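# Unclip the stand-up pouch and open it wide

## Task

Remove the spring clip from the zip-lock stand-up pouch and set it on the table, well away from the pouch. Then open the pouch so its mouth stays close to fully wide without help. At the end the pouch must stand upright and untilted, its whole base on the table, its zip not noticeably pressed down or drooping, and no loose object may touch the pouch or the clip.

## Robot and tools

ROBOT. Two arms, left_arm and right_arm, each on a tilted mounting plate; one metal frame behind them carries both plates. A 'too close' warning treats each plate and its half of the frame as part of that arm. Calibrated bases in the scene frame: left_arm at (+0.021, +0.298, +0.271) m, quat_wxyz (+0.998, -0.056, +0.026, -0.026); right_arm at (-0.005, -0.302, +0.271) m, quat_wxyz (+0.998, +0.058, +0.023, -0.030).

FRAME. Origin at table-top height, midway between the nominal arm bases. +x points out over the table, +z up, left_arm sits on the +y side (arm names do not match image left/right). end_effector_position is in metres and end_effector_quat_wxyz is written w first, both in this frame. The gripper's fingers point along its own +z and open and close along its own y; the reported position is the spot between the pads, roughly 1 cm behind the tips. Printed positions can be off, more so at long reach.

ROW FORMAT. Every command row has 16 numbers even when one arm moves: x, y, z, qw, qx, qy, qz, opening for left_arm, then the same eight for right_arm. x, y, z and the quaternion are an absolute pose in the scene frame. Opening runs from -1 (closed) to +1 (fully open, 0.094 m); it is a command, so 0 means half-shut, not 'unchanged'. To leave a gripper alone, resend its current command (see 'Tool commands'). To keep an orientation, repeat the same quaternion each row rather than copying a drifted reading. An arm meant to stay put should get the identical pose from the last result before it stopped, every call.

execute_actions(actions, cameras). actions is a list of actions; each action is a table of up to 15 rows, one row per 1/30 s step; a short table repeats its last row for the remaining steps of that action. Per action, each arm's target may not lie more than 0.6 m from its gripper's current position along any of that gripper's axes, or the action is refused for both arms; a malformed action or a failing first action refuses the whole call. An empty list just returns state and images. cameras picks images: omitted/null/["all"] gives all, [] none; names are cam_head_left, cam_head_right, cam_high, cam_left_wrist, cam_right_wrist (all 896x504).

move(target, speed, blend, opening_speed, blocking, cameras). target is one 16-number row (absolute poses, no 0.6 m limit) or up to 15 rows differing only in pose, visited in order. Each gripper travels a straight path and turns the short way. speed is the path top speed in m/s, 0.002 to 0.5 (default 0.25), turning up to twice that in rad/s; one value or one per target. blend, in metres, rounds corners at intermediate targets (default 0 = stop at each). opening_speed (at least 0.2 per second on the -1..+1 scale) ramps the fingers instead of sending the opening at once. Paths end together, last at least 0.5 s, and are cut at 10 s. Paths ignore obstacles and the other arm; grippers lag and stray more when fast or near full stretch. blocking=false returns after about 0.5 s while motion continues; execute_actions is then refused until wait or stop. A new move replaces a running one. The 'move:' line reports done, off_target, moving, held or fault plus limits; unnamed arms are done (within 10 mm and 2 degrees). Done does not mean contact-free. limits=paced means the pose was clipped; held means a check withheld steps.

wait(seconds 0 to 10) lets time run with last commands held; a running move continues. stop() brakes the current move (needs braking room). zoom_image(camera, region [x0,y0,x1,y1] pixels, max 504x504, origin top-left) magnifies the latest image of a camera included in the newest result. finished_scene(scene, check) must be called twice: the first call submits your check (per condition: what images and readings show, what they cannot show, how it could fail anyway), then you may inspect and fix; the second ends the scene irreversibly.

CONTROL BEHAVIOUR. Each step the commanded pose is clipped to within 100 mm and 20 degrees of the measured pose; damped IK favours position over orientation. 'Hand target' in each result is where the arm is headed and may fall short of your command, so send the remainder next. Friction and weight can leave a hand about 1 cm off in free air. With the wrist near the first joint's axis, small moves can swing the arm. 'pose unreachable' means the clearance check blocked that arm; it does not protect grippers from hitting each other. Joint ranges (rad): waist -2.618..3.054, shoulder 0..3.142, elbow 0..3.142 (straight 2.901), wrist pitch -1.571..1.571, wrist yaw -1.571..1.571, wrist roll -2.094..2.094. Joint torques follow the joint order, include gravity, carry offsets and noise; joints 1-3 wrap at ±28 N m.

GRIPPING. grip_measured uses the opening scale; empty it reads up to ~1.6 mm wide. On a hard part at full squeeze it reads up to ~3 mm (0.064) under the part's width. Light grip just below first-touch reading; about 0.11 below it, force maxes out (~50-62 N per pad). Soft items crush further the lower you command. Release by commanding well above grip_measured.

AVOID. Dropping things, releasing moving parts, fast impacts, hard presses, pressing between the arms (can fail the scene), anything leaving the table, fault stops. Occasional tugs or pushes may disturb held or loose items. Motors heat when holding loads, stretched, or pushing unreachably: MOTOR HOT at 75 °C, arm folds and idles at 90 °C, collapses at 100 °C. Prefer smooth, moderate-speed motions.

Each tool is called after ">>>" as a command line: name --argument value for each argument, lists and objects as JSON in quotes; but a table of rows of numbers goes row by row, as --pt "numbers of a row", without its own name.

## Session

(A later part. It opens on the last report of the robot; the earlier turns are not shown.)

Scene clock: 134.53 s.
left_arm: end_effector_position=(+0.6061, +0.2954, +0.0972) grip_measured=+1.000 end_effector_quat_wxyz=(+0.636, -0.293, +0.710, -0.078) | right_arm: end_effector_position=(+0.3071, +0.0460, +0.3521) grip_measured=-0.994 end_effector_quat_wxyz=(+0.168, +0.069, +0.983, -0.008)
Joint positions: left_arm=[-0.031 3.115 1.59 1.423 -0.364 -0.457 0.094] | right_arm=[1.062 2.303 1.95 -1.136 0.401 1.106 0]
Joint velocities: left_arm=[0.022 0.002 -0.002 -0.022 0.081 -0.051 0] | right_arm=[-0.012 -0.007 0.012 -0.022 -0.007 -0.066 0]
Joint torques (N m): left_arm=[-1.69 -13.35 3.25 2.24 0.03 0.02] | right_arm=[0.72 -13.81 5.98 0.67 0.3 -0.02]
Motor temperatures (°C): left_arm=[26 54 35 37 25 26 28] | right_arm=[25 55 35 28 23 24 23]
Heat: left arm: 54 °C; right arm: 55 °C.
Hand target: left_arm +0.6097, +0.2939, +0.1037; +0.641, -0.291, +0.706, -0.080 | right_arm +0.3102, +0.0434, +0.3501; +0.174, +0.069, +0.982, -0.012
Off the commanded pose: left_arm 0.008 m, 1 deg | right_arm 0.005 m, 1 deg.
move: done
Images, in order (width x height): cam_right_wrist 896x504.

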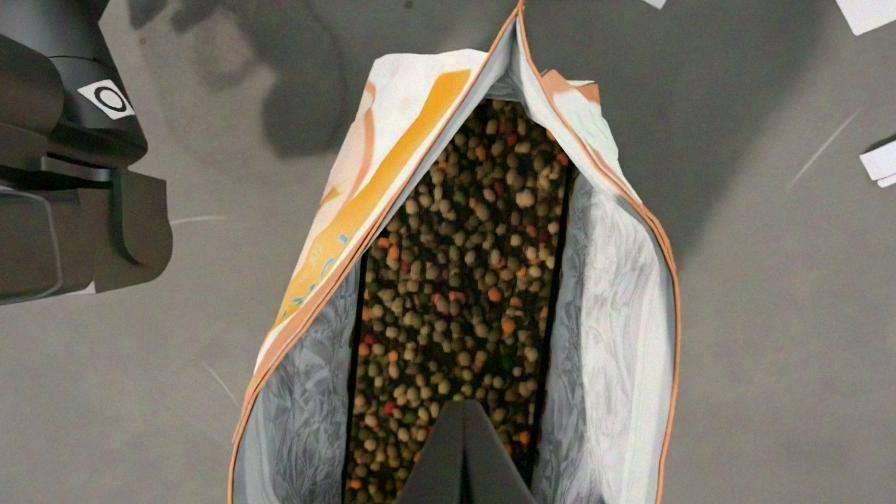

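>>> move --target '[0.6097,0.2939,0.1037,0.641,-0.291,0.706,-0.080,1,0.31,0.040,0.297,0.174,0.069,0.982,-0.012,-1]' --speed 0.05 --cameras '["cam_right_wrist"]'

>>> move --target '[0.6097,0.2939,0.1037,0.641,-0.291,0.706,-0.080,1,0.31,0.040,0.297,0.174,0.069,0.982,-0.012,1]' --opening_speed 0.6 --cameras '["cam_right_wrist","cam_head_right"]'

Scene clock: 136.57 s.
left_arm: end_effector_position=(+0.6061, +0.2954, +0.0972) grip_measured=+1.000 end_effector_quat_wxyz=(+0.636, -0.293, +0.710, -0.078) | right_arm: end_effector_position=(+0.3092, +0.0439, +0.3078) grip_measured=-0.994 end_effector_quat_wxyz=(+0.174, +0.072, +0.982, +0.001)
Joint positions: left_arm=[-0.031 3.115 1.59 1.423 -0.364 -0.457 0.094] | right_arm=[1.046 2.303 1.77 -0.929 0.401 1.09 0]
Joint velocities: left_arm=[-0.007 0.012 0.007 0.051 -0.051 0.037 0] | right_arm=[-0.007 -0.002 0.002 -0.022 -0.037 0.007 -0.001]
Joint torques (N m): left_arm=[-1.68 -13.34 3.23 2.25 0.02 0.02] | right_arm=[0.73 -12.11 5.85 0.71 0.28 -0.02]
Motor temperatures (°C): left_arm=[26 54 35 37 25 26 28] | right_arm=[25 54 35 28 23 24 23]
Heat: left arm: 54 °C; right arm: 54 °C.
Hand target: left_arm +0.6097, +0.2939, +0.1037; +0.641, -0.291, +0.706, -0.080 | right_arm +0.3103, +0.0401, +0.2971; +0.174, +0.069, +0.982, -0.012
Off the commanded pose: left_arm 0.008 m, 1 deg | right_arm 0.011 m, 1 deg.
move: off_target (right_arm)
Images, in order (width x height): cam_right_wrist 896x504.

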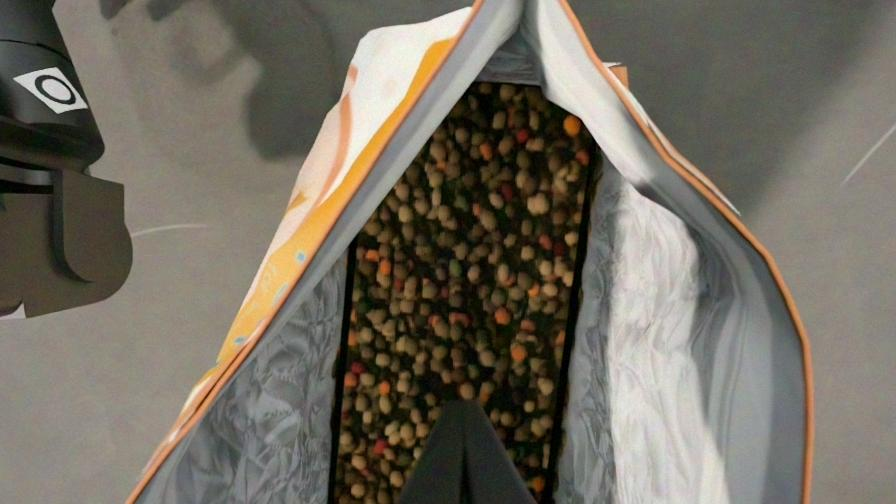

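Scene clock: 140.10 s.
left_arm: end_effector_position=(+0.6061, +0.2954, +0.0972) grip_measured=+1.000 end_effector_quat_wxyz=(+0.636, -0.293, +0.710, -0.078) | right_arm: end_effector_position=(+0.3096, +0.0445, +0.3079) grip_measured=+0.998 end_effector_quat_wxyz=(+0.174, +0.072, +0.982, +0.002)
Joint positions: left_arm=[-0.031 3.115 1.59 1.423 -0.364 -0.457 0.094] | right_arm=[1.046 2.303 1.77 -0.926 0.401 1.089 0.094]
Joint velocities: left_arm=[-0.012 -0.007 -0.002 -0.007 0.007 -0.037 0] | right_arm=[-0.012 0.002 -0.012 -0.066 -0.037 -0.022 0]
Joint torques (N m): left_arm=[-1.69 -13.35 3.22 2.24 0.03 0.03] | right_arm=[0.73 -12.27 5.65 0.71 0.28 -0.01]
Motor temperatures (°C): left_arm=[26 54 35 37 25 26 28] | right_arm=[25 53 35 28 23 24 23]
Heat: left arm: 54 °C; right arm: 53 °C.
Hand target: left_arm +0.6097, +0.2939, +0.1037; +0.641, -0.291, +0.706, -0.080 | right_arm +0.3100, +0.0399, +0.2972; +0.174, +0.069, +0.982, -0.012
Off the commanded pose: left_arm 0.008 m, 1 deg | right_arm 0.012 m, 2 deg.
move: off_target (right_arm)
Images, in order (width x height): cam_head_right 896x504, cam_right_wrist 896x504.

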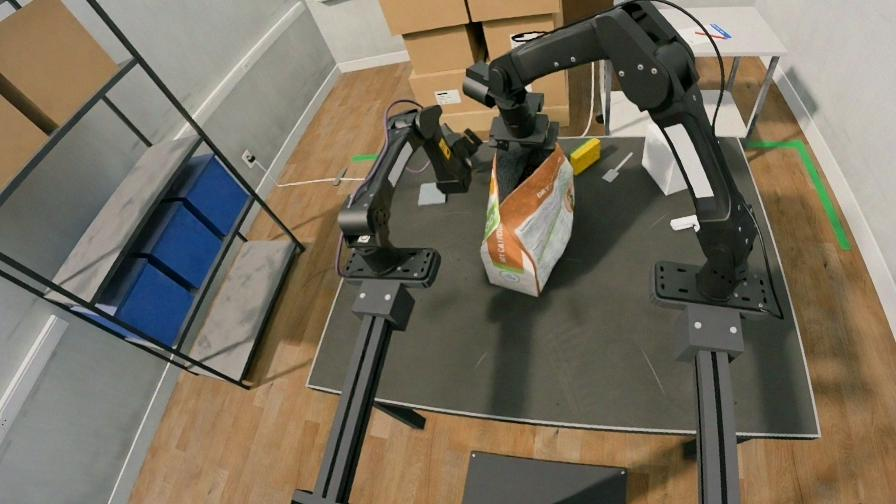

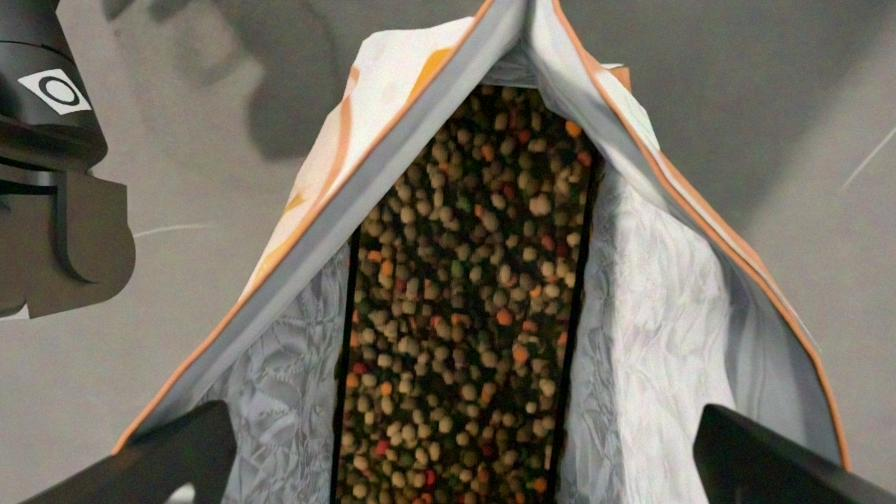

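>>> move --pt "0.6097 0.2939 0.1037 0.641 -0.291 0.706 -0.080 1 0.31 0.012 0.297 0.174 0.069 0.982 -0.012 1" --pt "0.6097 0.2939 0.1037 0.641 -0.291 0.706 -0.080 1 0.31 0.068 0.297 0.174 0.069 0.982 -0.012 1" --pt "0.6097 0.2939 0.1037 0.641 -0.291 0.706 -0.080 1 0.31 0.040 0.297 0.174 0.069 0.982 -0.012 1" --speed 0.045 --cameras '["cam_right_wrist","cam_head_right"]'

>>> move --target '[0.6097,0.2939,0.1037,0.641,-0.291,0.706,-0.080,1,0.31,0.040,0.297,0.174,0.069,0.982,-0.012,-0.5]' --opening_speed 0.8 --cameras '["cam_right_wrist"]'

>>> move --target '[0.6097,0.2939,0.1037,0.641,-0.291,0.706,-0.080,1,0.31,0.040,0.44,0.174,0.069,0.982,-0.012,-0.5]' --speed 0.09 --cameras '["cam_right_wrist"]'

Scene clock: 143.50 s.
left_arm: end_effector_position=(+0.6061, +0.2954, +0.0972) grip_measured=+1.000 end_effector_quat_wxyz=(+0.636, -0.293, +0.710, -0.078) | right_arm: end_effector_position=(+0.3039, +0.0424, +0.2791) grip_measured=+0.998 end_effector_quat_wxyz=(+0.160, +0.064, +0.985, -0.023)
Joint positions: left_arm=[-0.031 3.115 1.59 1.423 -0.364 -0.457 0.094] | right_arm=[1.048 2.368 1.77 -0.922 0.401 1.09 0.094]
Joint velocities: left_arm=[0.002 -0.012 -0.007 0.007 0.007 -0.007 0] | right_arm=[0.017 0.002 0.002 -0.051 -0.022 -0.081 -0.001]
Joint torques (N m): left_arm=[-1.7 -13.33 3.23 2.24 0.02 0.02] | right_arm=[0.65 -18.09 5.53 0.52 0.28 -0.03]
Motor temperatures (°C): left_arm=[26 54 35 37 25 26 28] | right_arm=[25 53 35 28 23 24 23]
Heat: left arm: 54 °C; right arm: 53 °C.
Hand target: left_arm +0.6097, +0.2939, +0.1037; +0.641, -0.291, +0.706, -0.080 | right_arm +0.3100, +0.0401, +0.2966; +0.174, +0.069, +0.982, -0.012
Off the commanded pose: left_arm 0.008 m, 1 deg | right_arm 0.019 m, 2 deg.
move: off_target (right_arm)
Images, in order (width x height): cam_head_right 896x504, cam_right_wrist 896x504.

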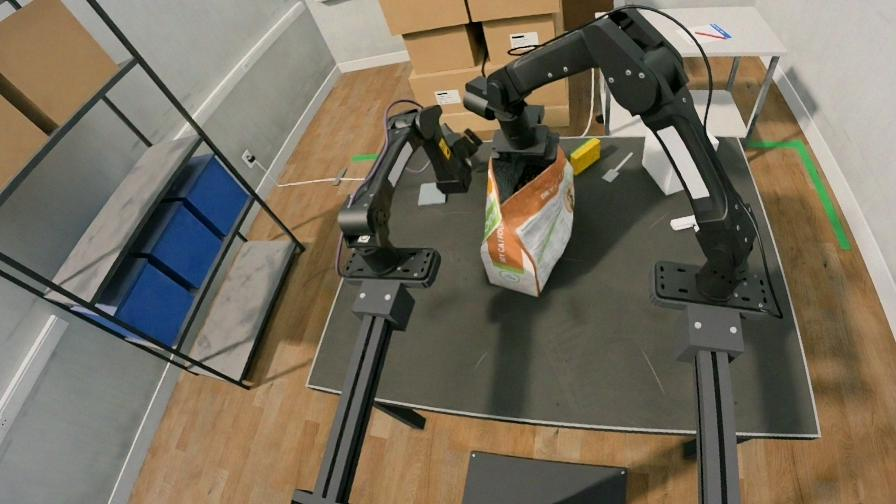

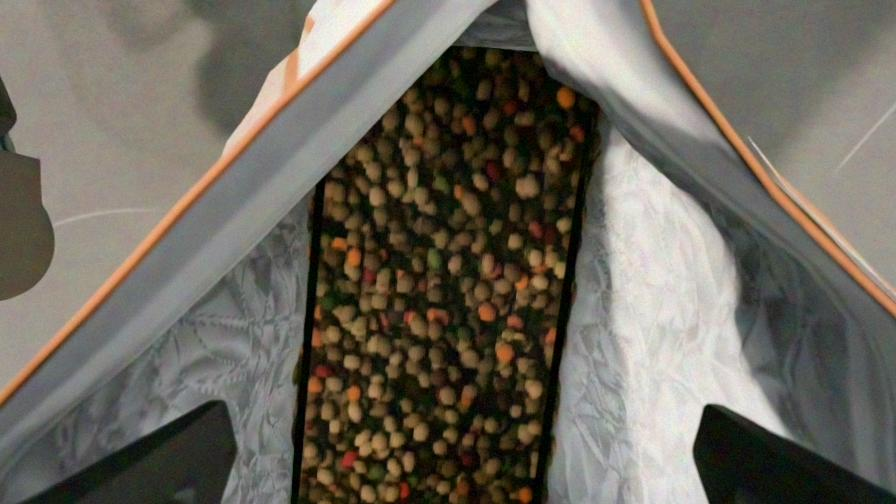

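Scene clock: 145.60 s.
left_arm: end_effector_position=(+0.6061, +0.2954, +0.0972) grip_measured=+1.000 end_effector_quat_wxyz=(+0.636, -0.293, +0.710, -0.078) | right_arm: end_effector_position=(+0.3039, +0.0424, +0.2791) grip_measured=-0.498 end_effector_quat_wxyz=(+0.160, +0.064, +0.985, -0.023)
Joint positions: left_arm=[-0.031 3.115 1.59 1.423 -0.364 -0.457 0.094] | right_arm=[1.048 2.368 1.77 -0.922 0.401 1.089 0.024]
Joint velocities: left_arm=[-0.002 0.012 0.007 0.007 -0.022 -0.007 0] | right_arm=[0.002 -0.012 0.027 0.095 -0.022 -0.007 -0.001]
Joint torques (N m): left_arm=[-1.69 -13.3 3.25 2.25 0.03 0.02] | right_arm=[0.68 -18.09 5.52 0.51 0.29 -0.01]
Motor temperatures (°C): left_arm=[26 54 35 37 25 26 28] | right_arm=[25 54 35 28 23 24 23]
Heat: left arm: 54 °C; right arm: 54 °C.
Hand target: left_arm +0.6097, +0.2939, +0.1037; +0.641, -0.291, +0.706, -0.080 | right_arm +0.3099, +0.0400, +0.2967; +0.174, +0.069, +0.982, -0.012
Off the commanded pose: left_arm 0.008 m, 1 deg | right_arm 0.019 m, 2 deg.
move: off_target (right_arm)
Images, in order (width x height): cam_right_wrist 896x504.

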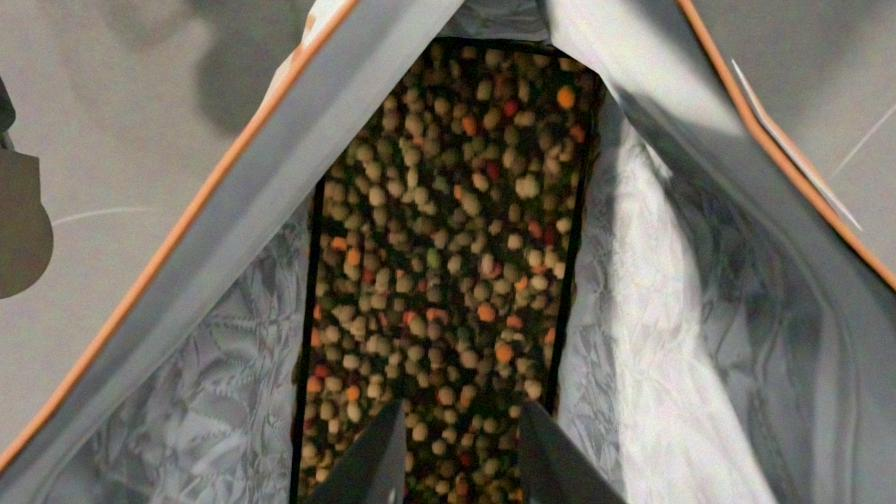

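Scene clock: 148.00 s.
left_arm: end_effector_position=(+0.6061, +0.2954, +0.0972) grip_measured=+1.000 end_effector_quat_wxyz=(+0.636, -0.293, +0.710, -0.078) | right_arm: end_effector_position=(+0.3099, +0.0359, +0.4447) grip_measured=-0.498 end_effector_quat_wxyz=(+0.171, +0.073, +0.983, -0.001)
Joint positions: left_arm=[-0.031 3.115 1.59 1.423 -0.364 -0.457 0.094] | right_arm=[1.065 2.327 2.364 -1.512 0.401 1.114 0.024]
Joint velocities: left_arm=[0.007 -0.002 0.012 -0.051 0.022 -0.037 0] | right_arm=[-0.002 0.012 0.007 -0.051 0.007 0.066 0]
Joint torques (N m): left_arm=[-1.7 -13.31 3.22 2.24 0.04 0.02] | right_arm=[1.73 -11.45 8.44 0.42 0.31 0.07]
Motor temperatures (°C): left_arm=[26 54 34 37 25 26 27] | right_arm=[25 55 35 28 23 24 23]
Heat: left arm: 54 °C; right arm: 55 °C.
Hand target: left_arm +0.6097, +0.2939, +0.1037; +0.641, -0.291, +0.706, -0.080 | right_arm +0.3090, +0.0389, +0.4399; +0.175, +0.069, +0.982, -0.011
Off the commanded pose: left_arm 0.008 m, 1 deg | right_arm 0.006 m, 1 deg.
move: done
Images, in order (width x height): cam_right_wrist 896x504.

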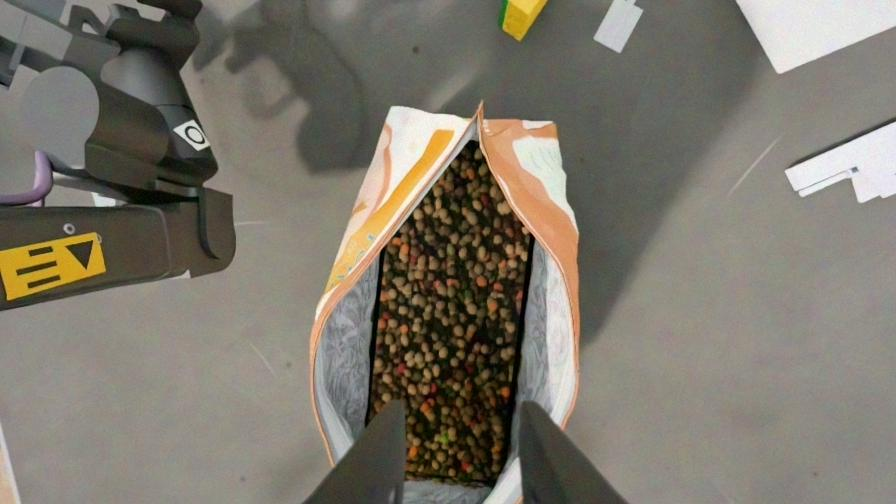

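>>> move --pt "0.6097 0.2939 0.1037 0.641 -0.291 0.706 -0.080 1 0.33 -0.05 0.47 0.174 0.069 0.982 -0.012 -0.5" --pt "0.6097 0.2939 0.1037 0.641 -0.291 0.706 -0.080 1 0.27 -0.32 0.45 0.354 0.03 0.935 0 -0.5" --speed 0.2 --blend 0.02

>>> zoom_image --camera "cam_head_right" --region '[460, 100, 640, 310]'

>>> zoom_image --camera "cam_high" --region '[350, 150, 560, 340]'

>>> zoom_image --camera "cam_head_left" --region '[420, 110, 600, 310]'

>>> finished_scene --scene 2 --check "Clip lies flat at (0.39,-0.40), far from pouch and white box. Mouth measured about 12 cm wide from wrist view after spreading; stands by itself. Pouch upright in all views, base on table; zip straight at rim. Sponge is clear of pouch. Could be missed if mouth slowly relaxes; will re-look."

Scene clock: 151.27 s.
left_arm: end_effector_position=(+0.6061, +0.2954, +0.0972) grip_measured=+1.000 end_effector_quat_wxyz=(+0.636, -0.293, +0.710, -0.078) | right_arm: end_effector_position=(+0.2755, -0.3217, +0.4514) grip_measured=-0.498 end_effector_quat_wxyz=(+0.347, +0.032, +0.937, -0.004)
Joint positions: left_arm=[-0.031 3.115 1.59 1.423 -0.364 -0.457 0.094] | right_arm=[0.203 0.906 0.854 -0.779 0.214 0.086 0.024]
Joint velocities: left_arm=[-0.017 -0.012 0.002 0.022 0.022 0.022 0] | right_arm=[0.012 -0.017 -0.012 -0.007 -0.022 0.051 0]
Joint torques (N m): left_arm=[-1.68 -13.34 3.22 2.24 0.03 0.04] | right_arm=[-0.28 -2.51 6.54 1.8 -0.1 -0.03]
Motor temperatures (°C): left_arm=[26 54 34 38 25 26 27] | right_arm=[25 54 35 28 23 24 23]
Heat: left arm: 54 °C; right arm: 54 °C.
Hand target: left_arm +0.6097, +0.2939, +0.1037; +0.641, -0.291, +0.706, -0.080 | right_arm +0.2760, -0.3211, +0.4512; +0.352, +0.031, +0.936, +0.000
Off the commanded pose: left_arm 0.008 m, 1 deg | right_arm 0.006 m, 1 deg.
move: done

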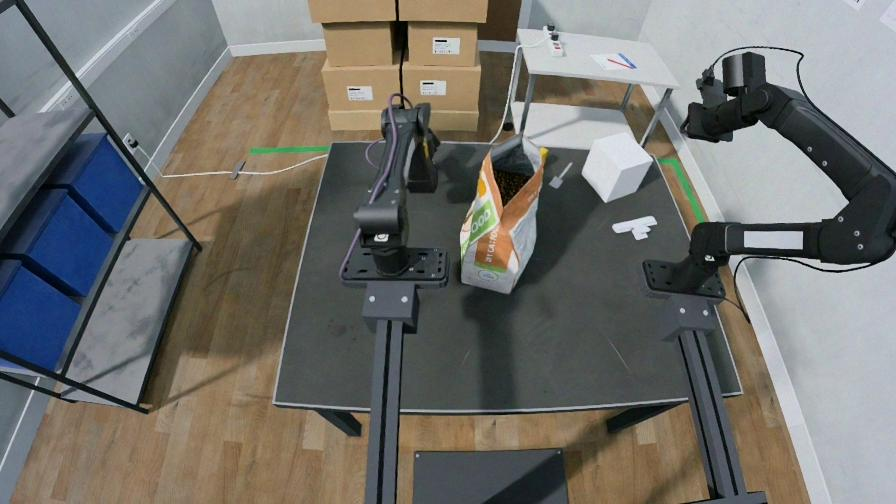

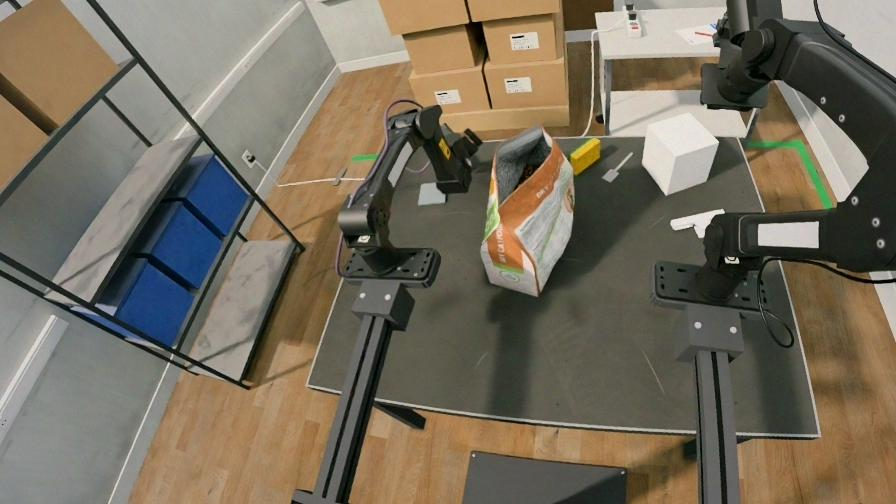

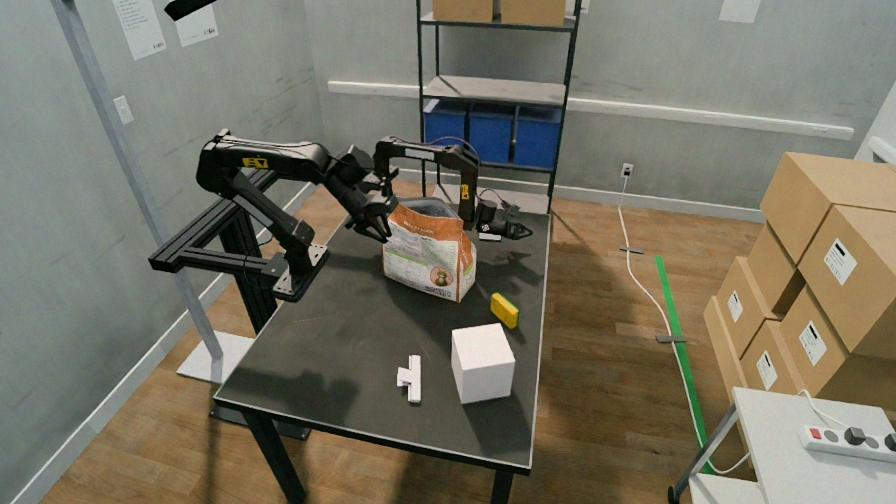

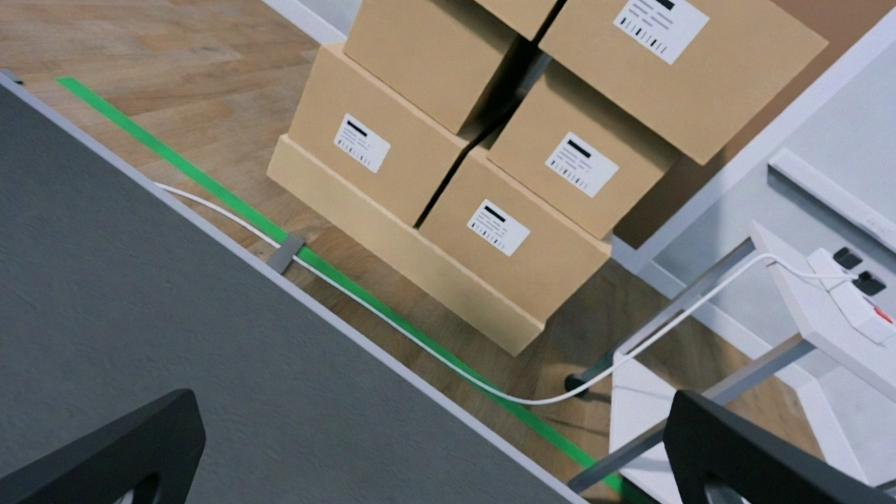

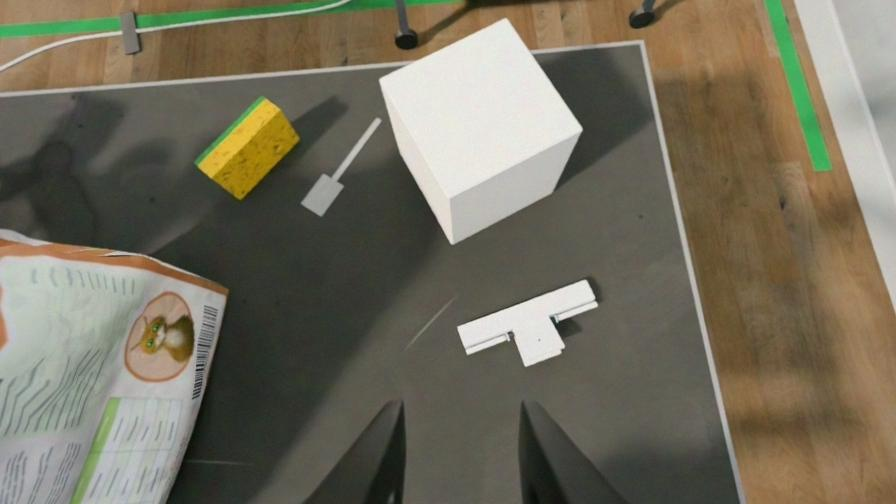

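Scaled by 2.400 from the camera's 896x504 image, which has a finer 1280x720 frame.

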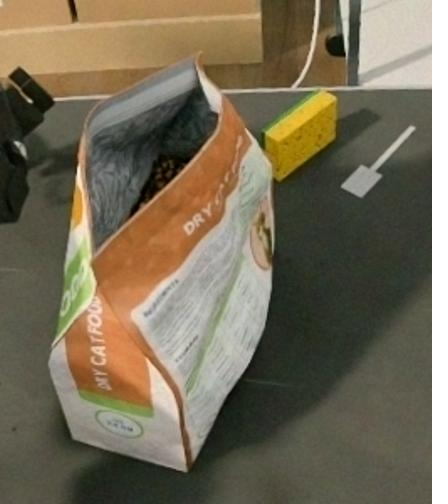

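Scaled by 2.400 from the camera's 896x504 image, which has a finer 1280x720 frame.

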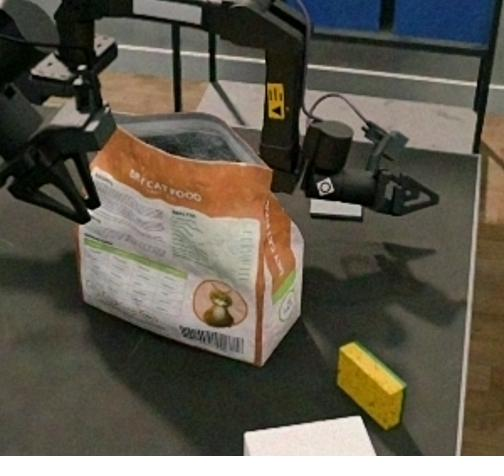

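Scaled by 2.520 from the camera's 896x504 image, which has a finer 1280x720 frame.

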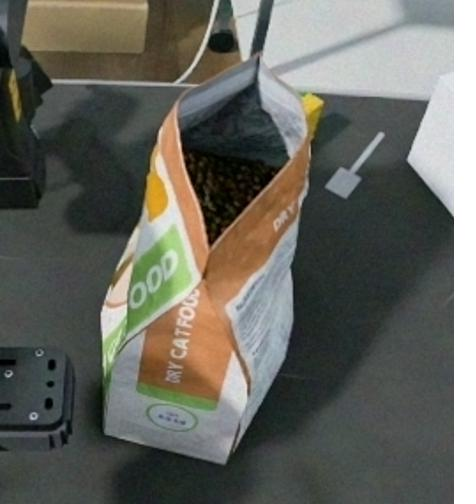

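This call ended nothing. Check each condition that your pictures could not show: look closer or test it, and mend what is not met. Then call finished_scene again.

>>> wait --seconds 3 --cameras '["cam_head_left"]'

>>> zoom_image --camera "cam_head_left" --region '[420, 110, 600, 310]'

Scene clock: 154.47 s.
left_arm: end_effector_position=(+0.6061, +0.2954, +0.0972) grip_measured=+1.000 end_effector_quat_wxyz=(+0.636, -0.293, +0.710, -0.078) | right_arm: end_effector_position=(+0.2757, -0.3215, +0.4516) grip_measured=-0.498 end_effector_quat_wxyz=(+0.348, +0.032, +0.937, -0.003)
Joint positions: left_arm=[-0.031 3.115 1.59 1.423 -0.364 -0.457 0.094] | right_arm=[0.203 0.906 0.854 -0.778 0.213 0.085 0.024]
Joint velocities: left_arm=[0.002 -0.012 -0.007 -0.037 0.007 -0.051 0] | right_arm=[-0.007 -0.007 -0.007 -0.066 0.022 -0.037 0]
Joint torques (N m): left_arm=[-1.68 -13.33 3.23 2.25 0.04 0.01] | right_arm=[-0.24 -2.48 6.6 1.8 -0.09 -0.03]
Motor temperatures (°C): left_arm=[26 54 34 38 25 26 27] | right_arm=[25 52 35 29 23 24 23]
Heat: left arm: 54 °C; right arm: 52 °C.
Hand target: left_arm +0.6097, +0.2939, +0.1037; +0.641, -0.291, +0.706, -0.080 | right_arm +0.2761, -0.3211, +0.4513; +0.352, +0.031, +0.936, +0.000
Tool commands: left_gripper/opening=+1.0 right_gripper/opening=-0.5
Off the commanded pose: left_arm 0.008 m, 1 deg | right_arm 0.006 m, 1 deg.
wait: 3.00 s; at rest from the start
Images, in order (width x height): cam_head_left 896x504.

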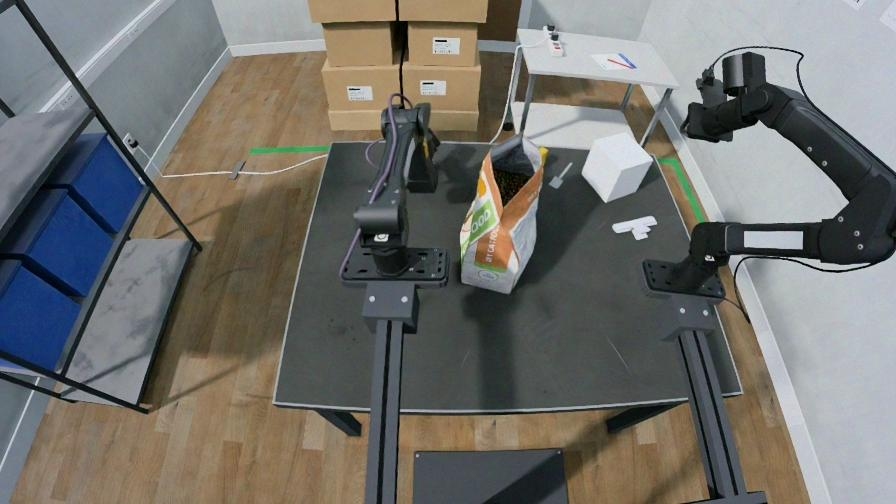

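Scaled by 2.520 from the camera's 896x504 image, which has a finer 1280x720 frame.

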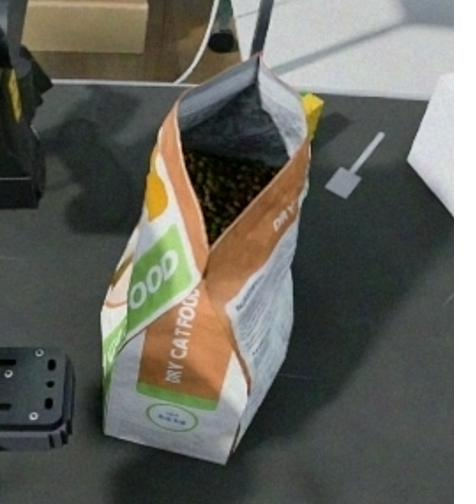

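Stable.

>>> finished_scene --scene 2 --check "Re-looked after 3 s: mouth unchanged and wide, pouch upright and static on its base, clip far away flat on table touching nothing, other objects clear, robot clear. Zip rim level at both ends, no visible sag."

The scene is finished: the task was done.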